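# Place the necktie fully inside an upright basket

## Task

Get every part of the necktie inside the basket, with the basket left upright and resting flat on the table.

## Robot and tools

Robot: two 6-joint arms with parallel grippers, left_arm and right_arm. Calibrated bases in the scene frame: left_arm at (+0.036, +0.371, 0) m, quat_wxyz (+1.000, 0, 0, -0.009); right_arm at (+0.023, -0.269, 0) m, quat_wxyz (+1.000, 0, 0, -0.013). Scene frame: origin at table-top height, midway between the nominal bases; +x points out over the table, +z up, left_arm sits toward +y. Arm names do not match left/right in the images. Loose objects may occasionally get a small push from outside.

Command row: always 14 numbers, each in [-1, 1], even if one arm stays still. Numbers 1-6 are left_arm waist, shoulder, elbow, wrist pitch, wrist yaw, wrist roll; number 7 is left opening; numbers 8-14 repeat this for right_arm. The six joint numbers are offsets, not poses: they count from the Joint targets as they stood when the action began (not from the previous row), so sending the same offset again moves further. Scale: 1.0 equals 2.224 rad for waist, shoulder and elbow, and 8.485 rad for the three wrist joints. The opening is absolute: +1 fully open, -1 closed; to keep a gripper unchanged, resend its current command (0 means half-closed, not 'no change'). Send 0 joint offsets to hold an arm where its targets are.

Joint ranges (rad): waist -2.618 to 3.054, shoulder 0.000 to 3.142, elbow 0.000 to 3.142, wrist pitch -1.571 to 1.571, wrist yaw -1.571 to 1.571, wrist roll -2.094 to 2.094. Wrist pitch has its sign flipped versus the URDF in everything sent and read. An action asking a joint more than 0.059 rad beyond its range is rejected for both arms; true ends may differ by up to 0.059 rad. A 'joint sent to its limit' line means a joint was clipped at its end. Per control step a target may lead the measured angle by at most 0.339 rad (first three joints) or 2.2 rad (wrist); targets that would put a gripper over 200 mm from where it is get scaled back. Big displacements may need several actions; tiny ones may not start.

Tools:
execute_actions(actions, cameras): actions is a list of actions; each action is a list of up to 15 rows, one row per 1/30 s step, and a short list keeps its final row for the rest of the 15 steps (0.5 s per action). An empty list just reports state and images. cameras: list of names, ["all"], or []; omitted means all for an empty list, otherwise none.
move(target, speed, blend, opening_speed, blocking, cameras): target is one 14-number row or a list of up to 15 rows, every row's offsets measured from the same current Joint targets. Joints travel together, so the gripper follows a curve, without avoiding obstacles or the other arm. speed: rad/s for whichever joint travels farthest, 0.01 to 12.57, default 0.5, one value or one per target. blend: corner rounding in rad for a list. opening_speed: gripper command change per second on the -1..+1 scale, at least 0.2; use a low value when squeezing soft things like the tie. blocking=false returns after about 0.5 s while the move continues. Total path time caps at 10 s. The result adds a 'move:' line: done, off_target (resting more than 0.035 rad from target), moving, held, or fault, plus limits=held if steps were withheld. Neither done nor off_target tells you about contact.
wait(seconds 0 to 10, cameras): lets time pass holding last commands; a running move carries on.
stop(cameras): brakes a running move; fast moves need space to brake.
zoom_image(camera, region): enlarges part of a camera's latest image; region [x0, y0, x1, y1] pixels from the top-left, at most 504 by 504. Cameras: cam_high, cam_low, cam_roll_left, cam_roll_right, cam_left_wrist, cam_right_wrist, each 896x504.
read_manual(section): licence texts only.
finished_scene(scene): give the current scene number; ends the scene irreversibly, so only call it once the tie is inside and the basket stands flat without the robot holding anything.

Results: end_effector_position (m) and end_effector_quat_wxyz are in the scene frame and can be off by a few cm, more when stretched out. The position is the point between the finger pads, roughly 1 cm behind the tips; fingers point along the gripper's +z and open along its y. Joint positions and Joint velocities list each arm's joints in the order above (rad, rad/s) followed by the pad gap (m; 0.094 open). Joint targets are what your next offsets build on. Tool commands shows current gripper commands. grip_measured is the measured opening on the command scale, reading slightly wide when empty; it tracks the command even after contact, so it won't show a touch. grip_effort_nm is motor effort (negative closing), not pad force. Joint torques follow joint order, include gravity, and joints 1-3 flip sign beyond ±28 N m. 'joint command not followed' means the clearance check altered targets. Motor temperatures: MOTOR HOT at 75 °C, a fault at 90 °C folds that arm away for the rest of the scene, and at 100 °C it goes limp. Holding loads, reaching far or pushing into obstacles heats motors.

Avoid: dropping the tie or releasing it while it moves, fast impacts, hard pressing, any collision between arms or closing a gripper on the other arm, tipping the basket, and anything leaving the table. To release, command an opening well above grip_measured. If an arm is stuck pressing or dragged, command its targets back past its measured positions. The simulation keeps running between replies, holding the last command.

Each tool is called after "Request:" as name([rows], argument=value, ...), one row to a line, values as JSON.

## Session

Request:
execute_actions(actions=[])

Scene clock: 0.00 s.
left_arm: end_effector_position=(+0.4040, +0.3144, +0.3362) grip_measured=+1.000 grip_effort_nm=n/a end_effector_quat_wxyz=(+0.415, -0.267, +0.857, -0.149) | right_arm: end_effector_position=(+0.3958, -0.1227, +0.2848) grip_measured=+1.000 grip_effort_nm=n/a end_effector_quat_wxyz=(+0.326, +0.066, +0.938, +0.097)
Joint positions: left_arm=[-0.205 1.313 1.545 0.897 -0.143 -0.758 0.094] | right_arm=[0.459 1.534 1.675 1.028 0.137 0.524 0.094]
Joint velocities: within noise
Joint torques (N m): no reading
Motor temperatures (°C): left_arm=[22 30 30 32 22 25 22] | right_arm=[25 28 29 31 27 24 22]
Heat: left arm: 32 °C; right arm: 31 °C.
Joint targets: left_arm=[-0.205 1.300 1.558 0.885 -0.150 -0.754] | right_arm=[0.459 1.523 1.685 1.023 0.142 0.523]
Tool commands: left_gripper/opening=+1.0 right_gripper/opening=+1.0

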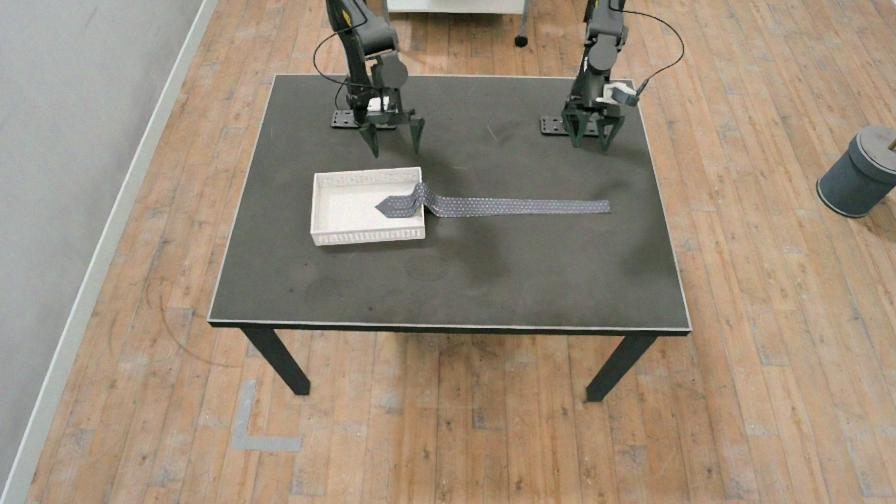

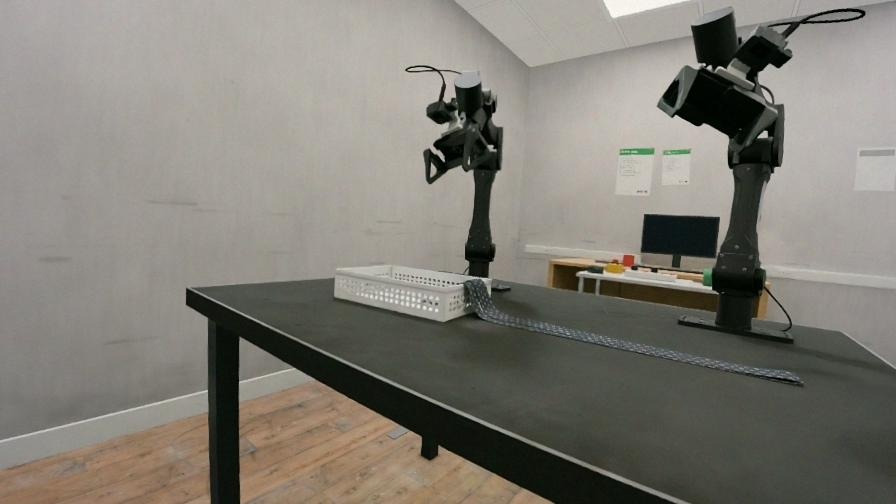

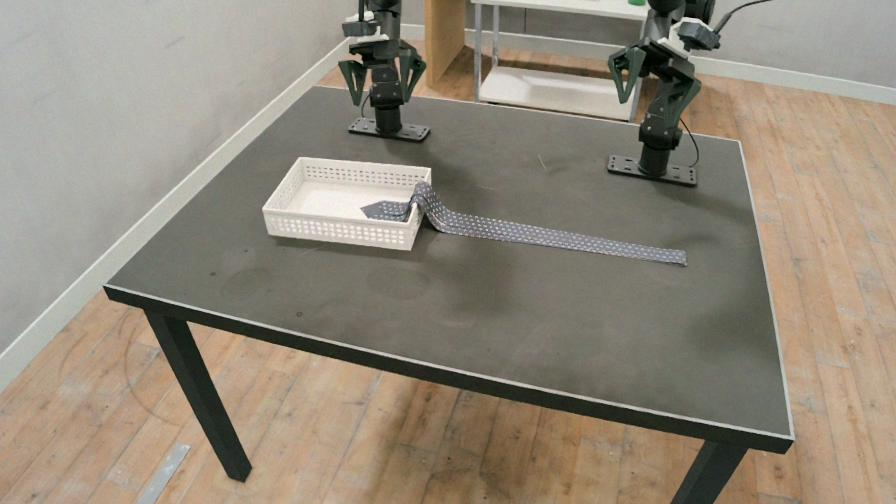

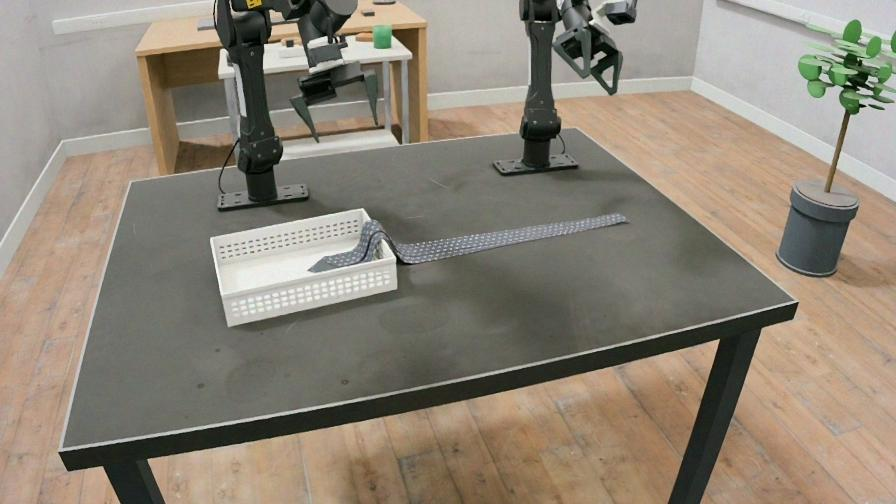

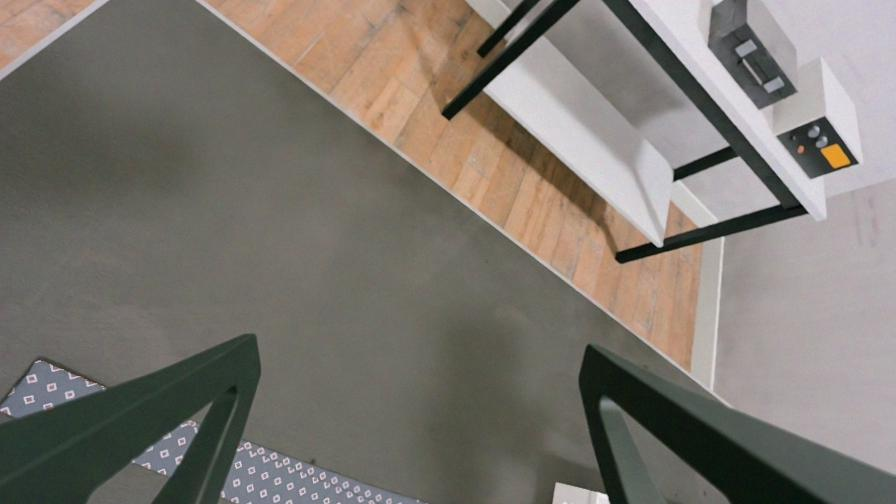

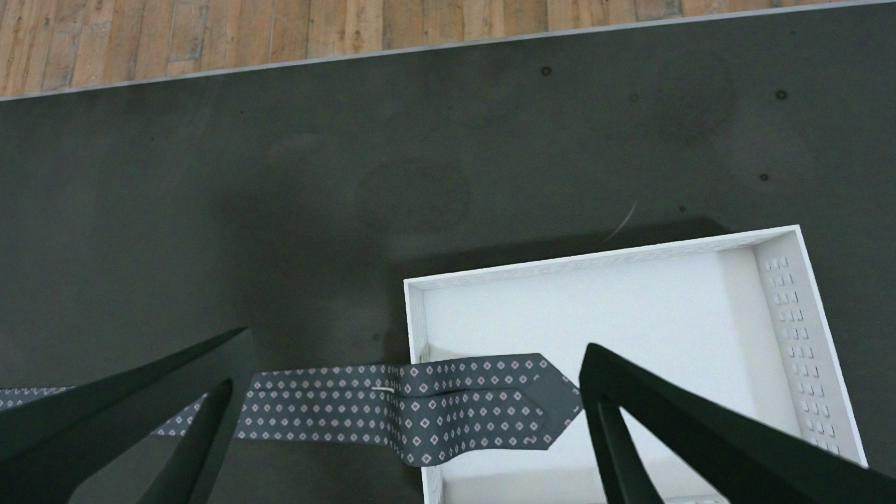

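Request:
move(target=[0,0,0,0,0,0,1,0.2221,0.3834,0.2507,0.0489,-0.01674,-0.1375,1], speed=1, cameras=["cam_right_wrist","cam_roll_right","cam_roll_left"])

Scene clock: 19.63 s.
left_arm: end_effector_position=(+0.4040, +0.3144, +0.3362) grip_measured=+1.000 grip_effort_nm=-0.037 end_effector_quat_wxyz=(+0.415, -0.267, +0.857, -0.149) | right_arm: end_effector_position=(+0.2961, +0.0969, +0.0809) grip_measured=+1.000 grip_effort_nm=-0.032 end_effector_quat_wxyz=(+0.001, +0.707, -0.707, +0.006)
Joint positions: left_arm=[-0.205 1.313 1.545 0.897 -0.143 -0.758 0.094] | right_arm=[0.959 2.357 2.213 1.43 0.013 -0.637 0.094]
Joint torques (N m): left_arm=[0.09 -5.42 7.46 -1.46 -0.1 0.04] | right_arm=[-0.57 -12.19 9.33 -0.28 -0.15 -0.06]
Heat: left arm: 34 °C; right arm: 32 °C.
Joint targets: left_arm=[-0.205 1.300 1.558 0.885 -0.150 -0.754] | right_arm=[0.953 2.376 2.243 1.438 -0.001 -0.644]
move: done
Images, in order (width x height): cam_roll_left 896x504, cam_roll_right 896x504, cam_right_wrist 896x504.

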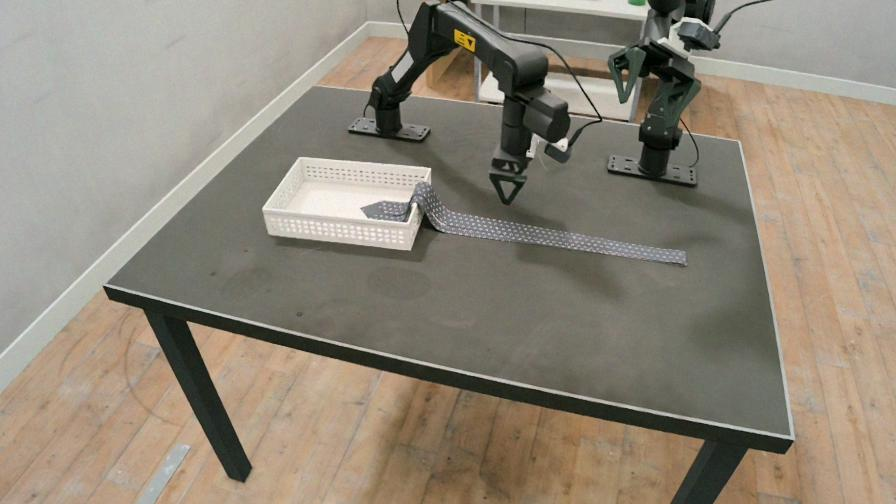

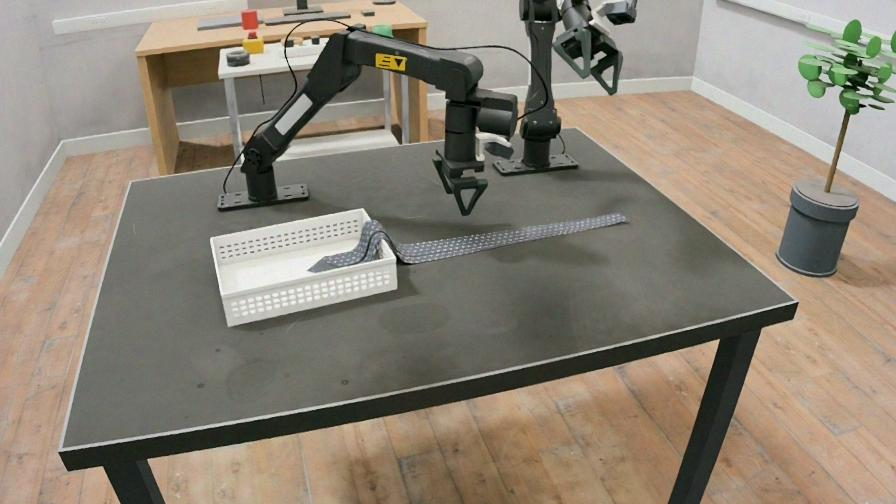

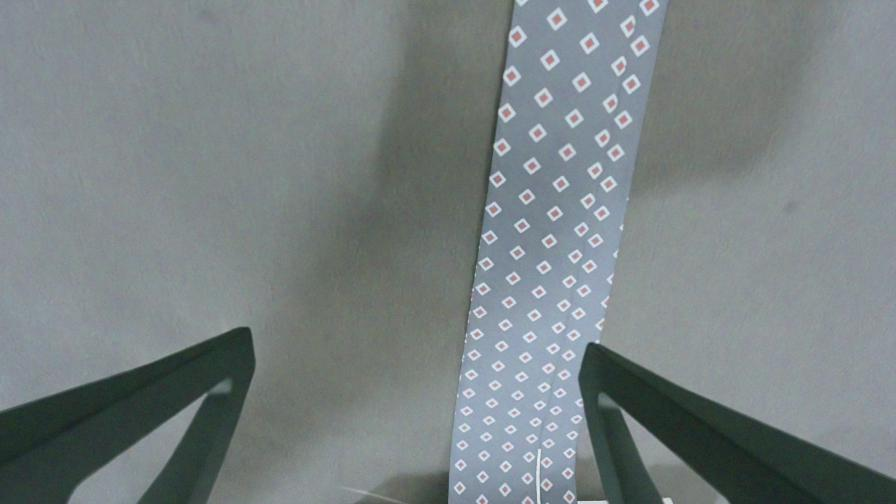

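Request:
move([
  [0,0,0,0,0,0,1,-0.0283,0.0683,0.0886,0.0053,0,-0.0074,1],
  [0,0,0,0,0,0,1,-0.0283,0.0643,0.009,-0.0145,0,-0.0074,1],
], speed=0.5, cameras=["cam_right_wrist","cam_low","cam_roll_left"])

Scene clock: 24.17 s.
left_arm: end_effector_position=(+0.4040, +0.3144, +0.3362) grip_measured=+1.000 grip_effort_nm=-0.017 end_effector_quat_wxyz=(+0.415, -0.267, +0.857, -0.149) | right_arm: end_effector_position=(+0.3410, +0.0998, +0.0319) grip_measured=+1.000 grip_effort_nm=-0.037 end_effector_quat_wxyz=(-0.009, +0.704, -0.710, +0.005)
Joint positions: left_arm=[-0.205 1.313 1.545 0.897 -0.143 -0.758 0.094] | right_arm=[0.888 2.499 2.272 1.327 0.012 -0.701 0.094]
Joint torques (N m): left_arm=[0.09 -5.44 7.46 -1.47 -0.1 0.04] | right_arm=[0.18 -13.09 5.96 -0.54 -0.16 -0.05]
Motor temperatures (°C): left_arm=[22 31 34 35 21 24 22] | right_arm=[25 33 31 31 27 24 22]
Heat: left arm: 35 °C; right arm: 33 °C.
Joint targets: left_arm=[-0.205 1.300 1.558 0.885 -0.150 -0.754] | right_arm=[0.890 2.519 2.263 1.315 -0.001 -0.707]
move: done
Images, in order (width x height): cam_low 896x504, cam_roll_left 896x504, cam_right_wrist 896x504.

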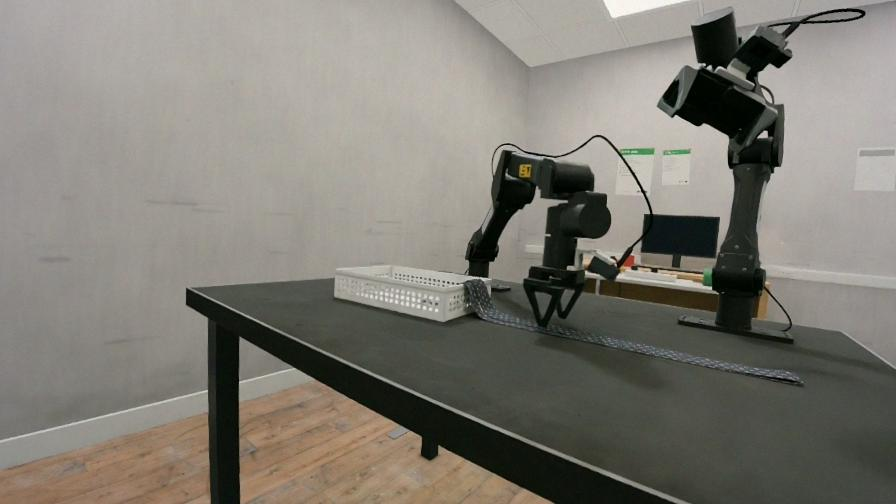

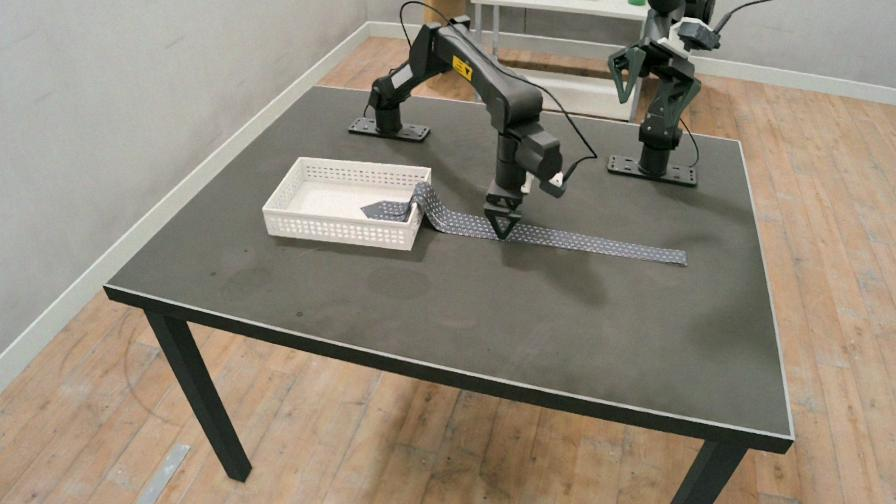

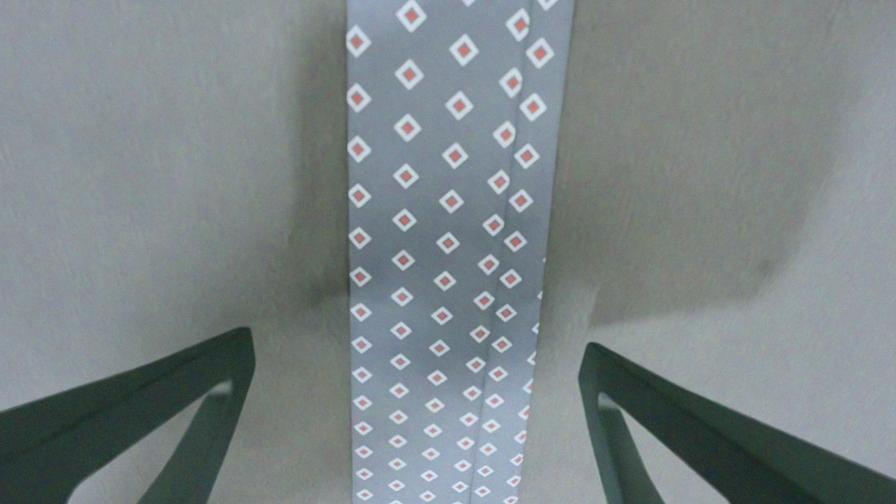

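Request:
move([
  [0,0,0,0,0,0,1,0,-0.002,-0.036,-0.0088,0,0,1],
  [0,0,0,0,0,0,1,0,-0.002,-0.036,-0.0088,0,0,-0.95],
], speed=0.2, opening_speed=1.5, cameras=["cam_right_wrist"])

Scene clock: 27.43 s.
left_arm: end_effector_position=(+0.4040, +0.3144, +0.3362) grip_measured=+1.000 grip_effort_nm=-0.027 end_effector_quat_wxyz=(+0.415, -0.267, +0.857, -0.149) | right_arm: end_effector_position=(+0.3399, +0.1008, +0.0165) grip_measured=-0.892 grip_effort_nm=-0.999 end_effector_quat_wxyz=(-0.009, +0.705, -0.709, +0.002)
Joint positions: left_arm=[-0.205 1.313 1.545 0.897 -0.143 -0.758 0.094] | right_arm=[0.889 2.499 2.211 1.265 0.005 -0.702 0.005]
Joint torques (N m): left_arm=[0.06 -5.44 7.45 -1.47 -0.1 0.04] | right_arm=[0.16 -13.44 4.36 -0.66 -0.1 -0.03]
Heat: left arm: 35 °C; right arm: 33 °C.
Joint targets: left_arm=[-0.205 1.300 1.558 0.885 -0.150 -0.754] | right_arm=[0.890 2.514 2.183 1.240 -0.001 -0.707]
move: done; target 2's new numbers were sent with right_arm's wrist pitch 0.036 rad from that target
Images, in order (width x height): cam_right_wrist 896x504.

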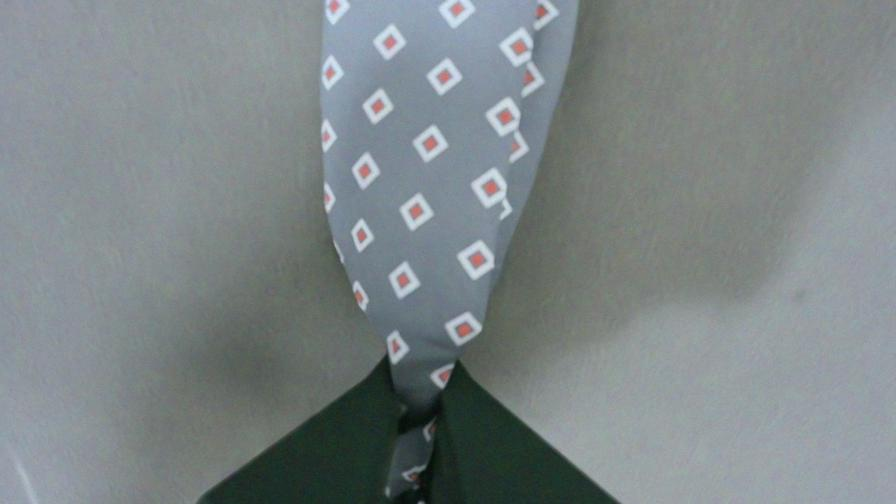

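Request:
move([
  [0,0,0,0,0,0,1,0,-0.3255,-0.1025,-0.0342,0,0,-0.95],
  [0,0,0,0,0,0,1,-0.1,-0.6255,-0.2594,-0.0656,0,0,-0.95],
  [0,0,0,0,0,0,1,-0.3462,-0.6255,-0.2594,-0.0656,0,-0.059,-0.95],
], speed=0.6, blend=0.1, cameras=["cam_high","cam_low","cam_roll_left","cam_roll_right"])

Scene clock: 34.97 s.
left_arm: end_effector_position=(+0.4040, +0.3144, +0.3362) grip_measured=+1.000 grip_effort_nm=-0.027 end_effector_quat_wxyz=(+0.415, -0.267, +0.857, -0.149) | right_arm: end_effector_position=(+0.3609, -0.2353, +0.4690) grip_measured=-0.904 grip_effort_nm=-1.043 end_effector_quat_wxyz=(+0.529, -0.475, +0.622, -0.329)
Joint positions: left_arm=[-0.205 1.313 1.545 0.897 -0.143 -0.758 0.094] | right_arm=[0.126 1.134 1.616 0.707 0.005 -1.208 0.005]
Joint torques (N m): left_arm=[0.08 -5.42 7.49 -1.46 -0.1 0.03] | right_arm=[-0.62 -3.54 5.81 -2.4 -0.07 0.01]
Heat: left arm: 35 °C; right arm: 35 °C.
Joint targets: left_arm=[-0.205 1.300 1.558 0.885 -0.150 -0.754] | right_arm=[0.120 1.123 1.606 0.684 -0.001 -1.207]
move: done
Images, in order (width x height): cam_high 896x504, cam_low 896x504, cam_roll_left 896x504, cam_roll_right 896x504.

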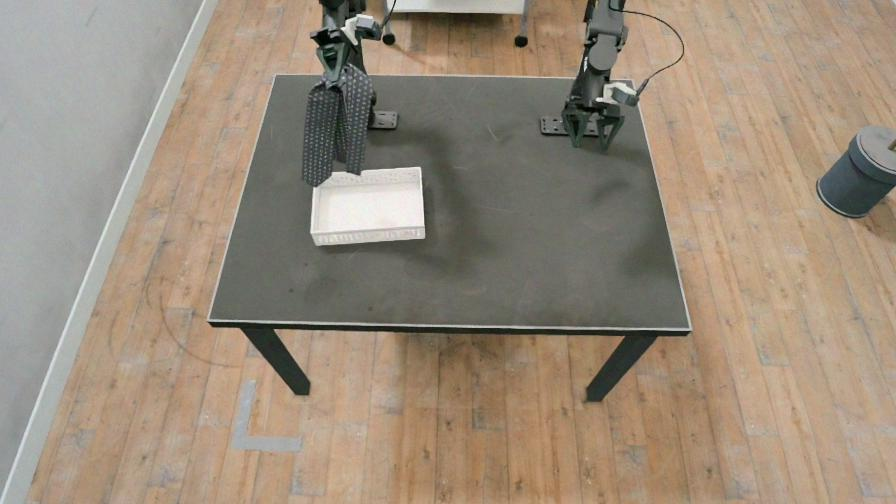

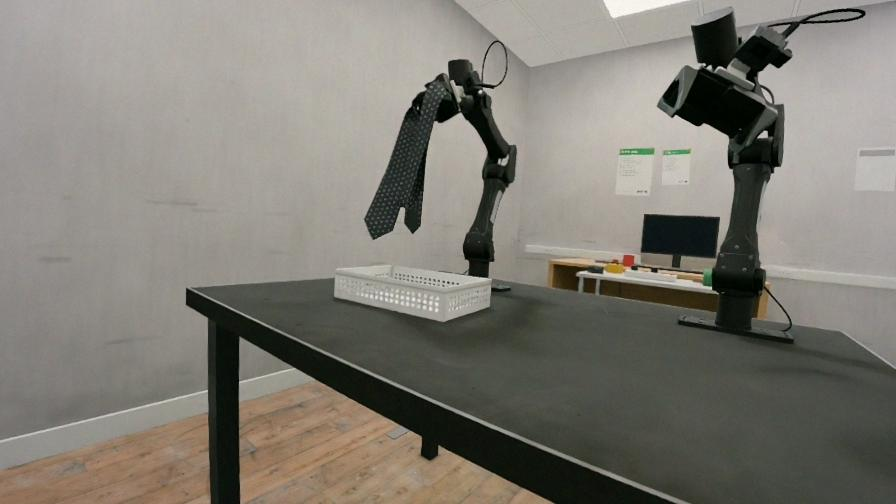

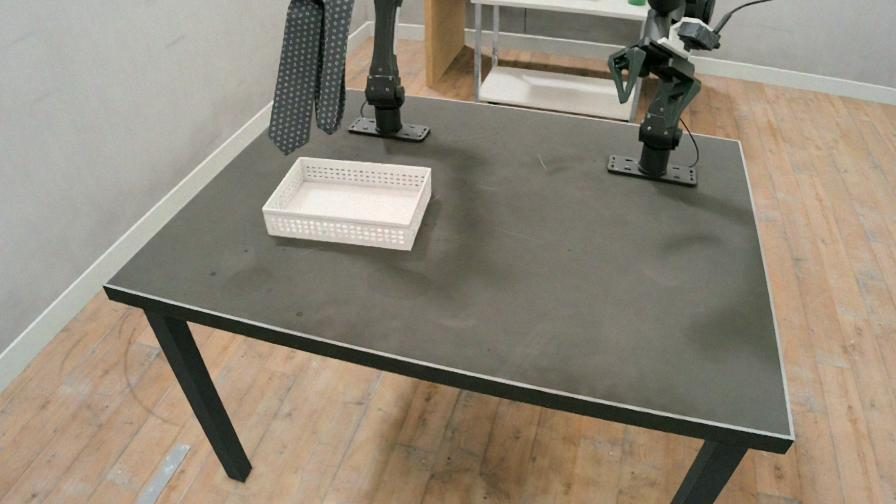

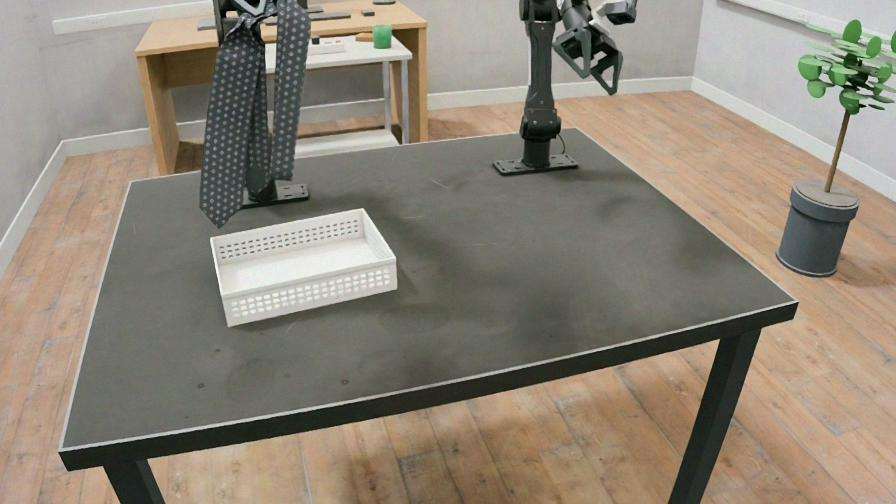

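Request:
move([
  [0,0,0,0,0,0,1,0,0.012,-0.205,0.002,0,0,-0.95],
  [0,0,0,0,0,0,1,0,0.1798,-0.2693,0.0026,0,0,-0.95],
  [0,0,0,0,0,0,1,0,0.1798,-0.2693,0.0026,0,0,0.3],
], speed=0.4, blend=[0.1,0,0], opening_speed=1.5, cameras=["cam_high","cam_low","cam_roll_left","cam_roll_right"])

Scene clock: 42.00 s.
left_arm: end_effector_position=(+0.4040, +0.3144, +0.3362) grip_measured=+1.000 grip_effort_nm=-0.027 end_effector_quat_wxyz=(+0.415, -0.267, +0.857, -0.149) | right_arm: end_effector_position=(+0.3596, -0.2354, +0.0864) grip_measured=+0.297 grip_effort_nm=0.120 end_effector_quat_wxyz=(+0.155, -0.598, +0.780, -0.099)
Joint positions: left_arm=[-0.205 1.313 1.545 0.897 -0.143 -0.758 0.094] | right_arm=[0.126 1.513 1.015 0.703 0.005 -1.209 0.061]
Joint torques (N m): left_arm=[0.08 -5.42 7.47 -1.47 -0.1 0.03] | right_arm=[-0.65 -5.96 6.43 -1.07 -0.07 0.01]
Heat: left arm: 35 °C; right arm: 33 °C.
Joint targets: left_arm=[-0.205 1.300 1.558 0.885 -0.150 -0.754] | right_arm=[0.120 1.523 1.007 0.706 -0.001 -1.207]
move: done
Images, in order (width x height): cam_high 896x504, cam_low 896x504, cam_roll_left 896x504, cam_roll_right 896x504.

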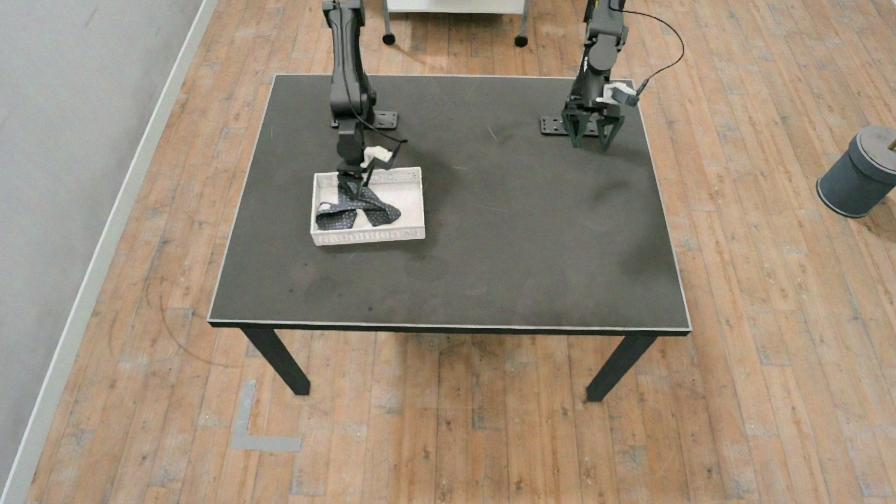

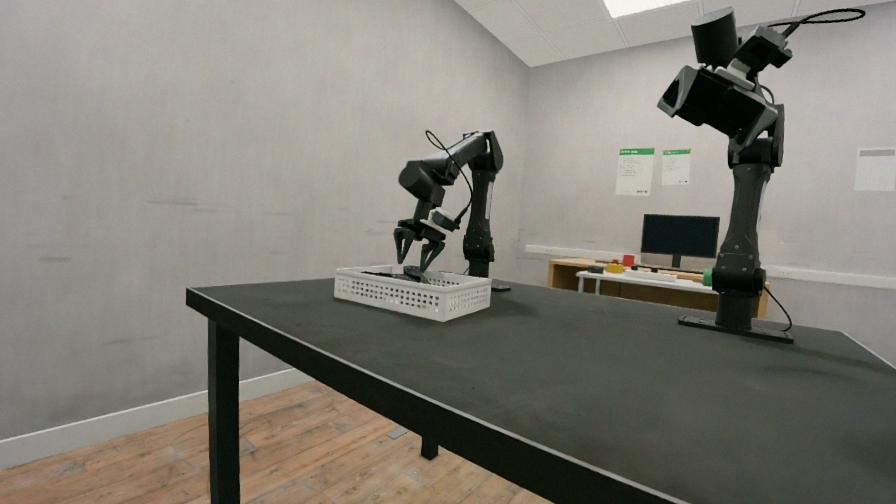

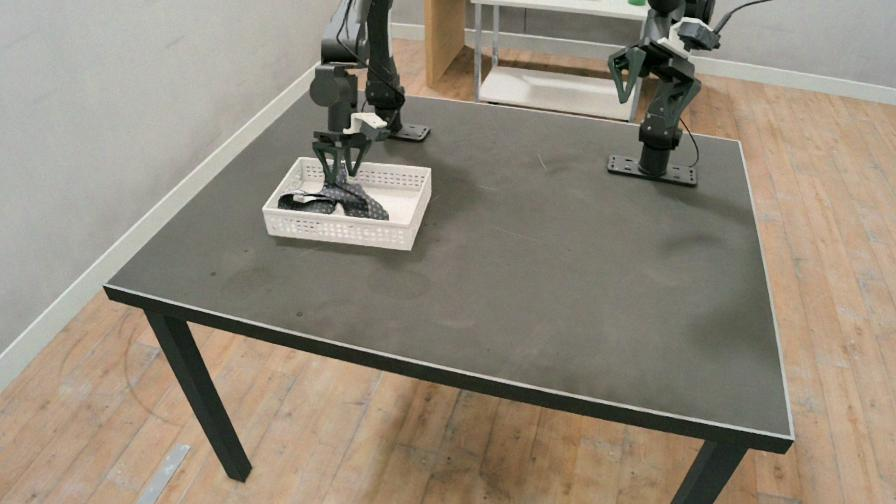

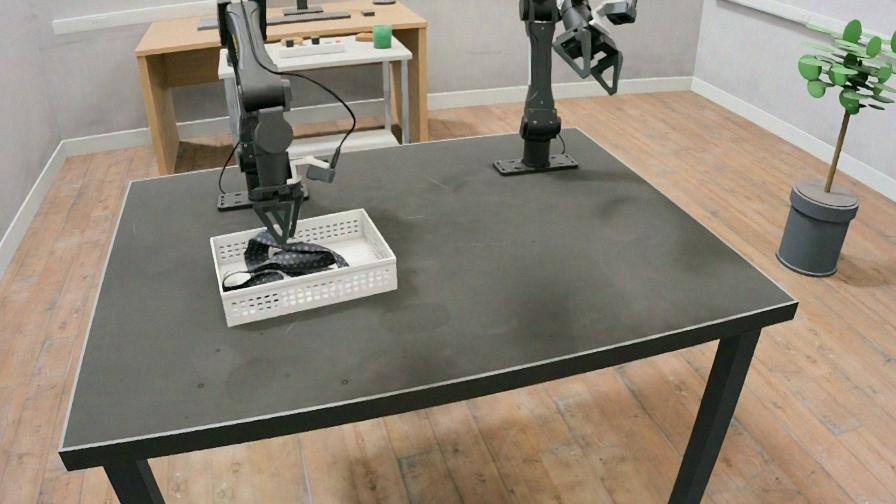

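Request:
finished_scene(scene=1)

The scene is finished: the task was done.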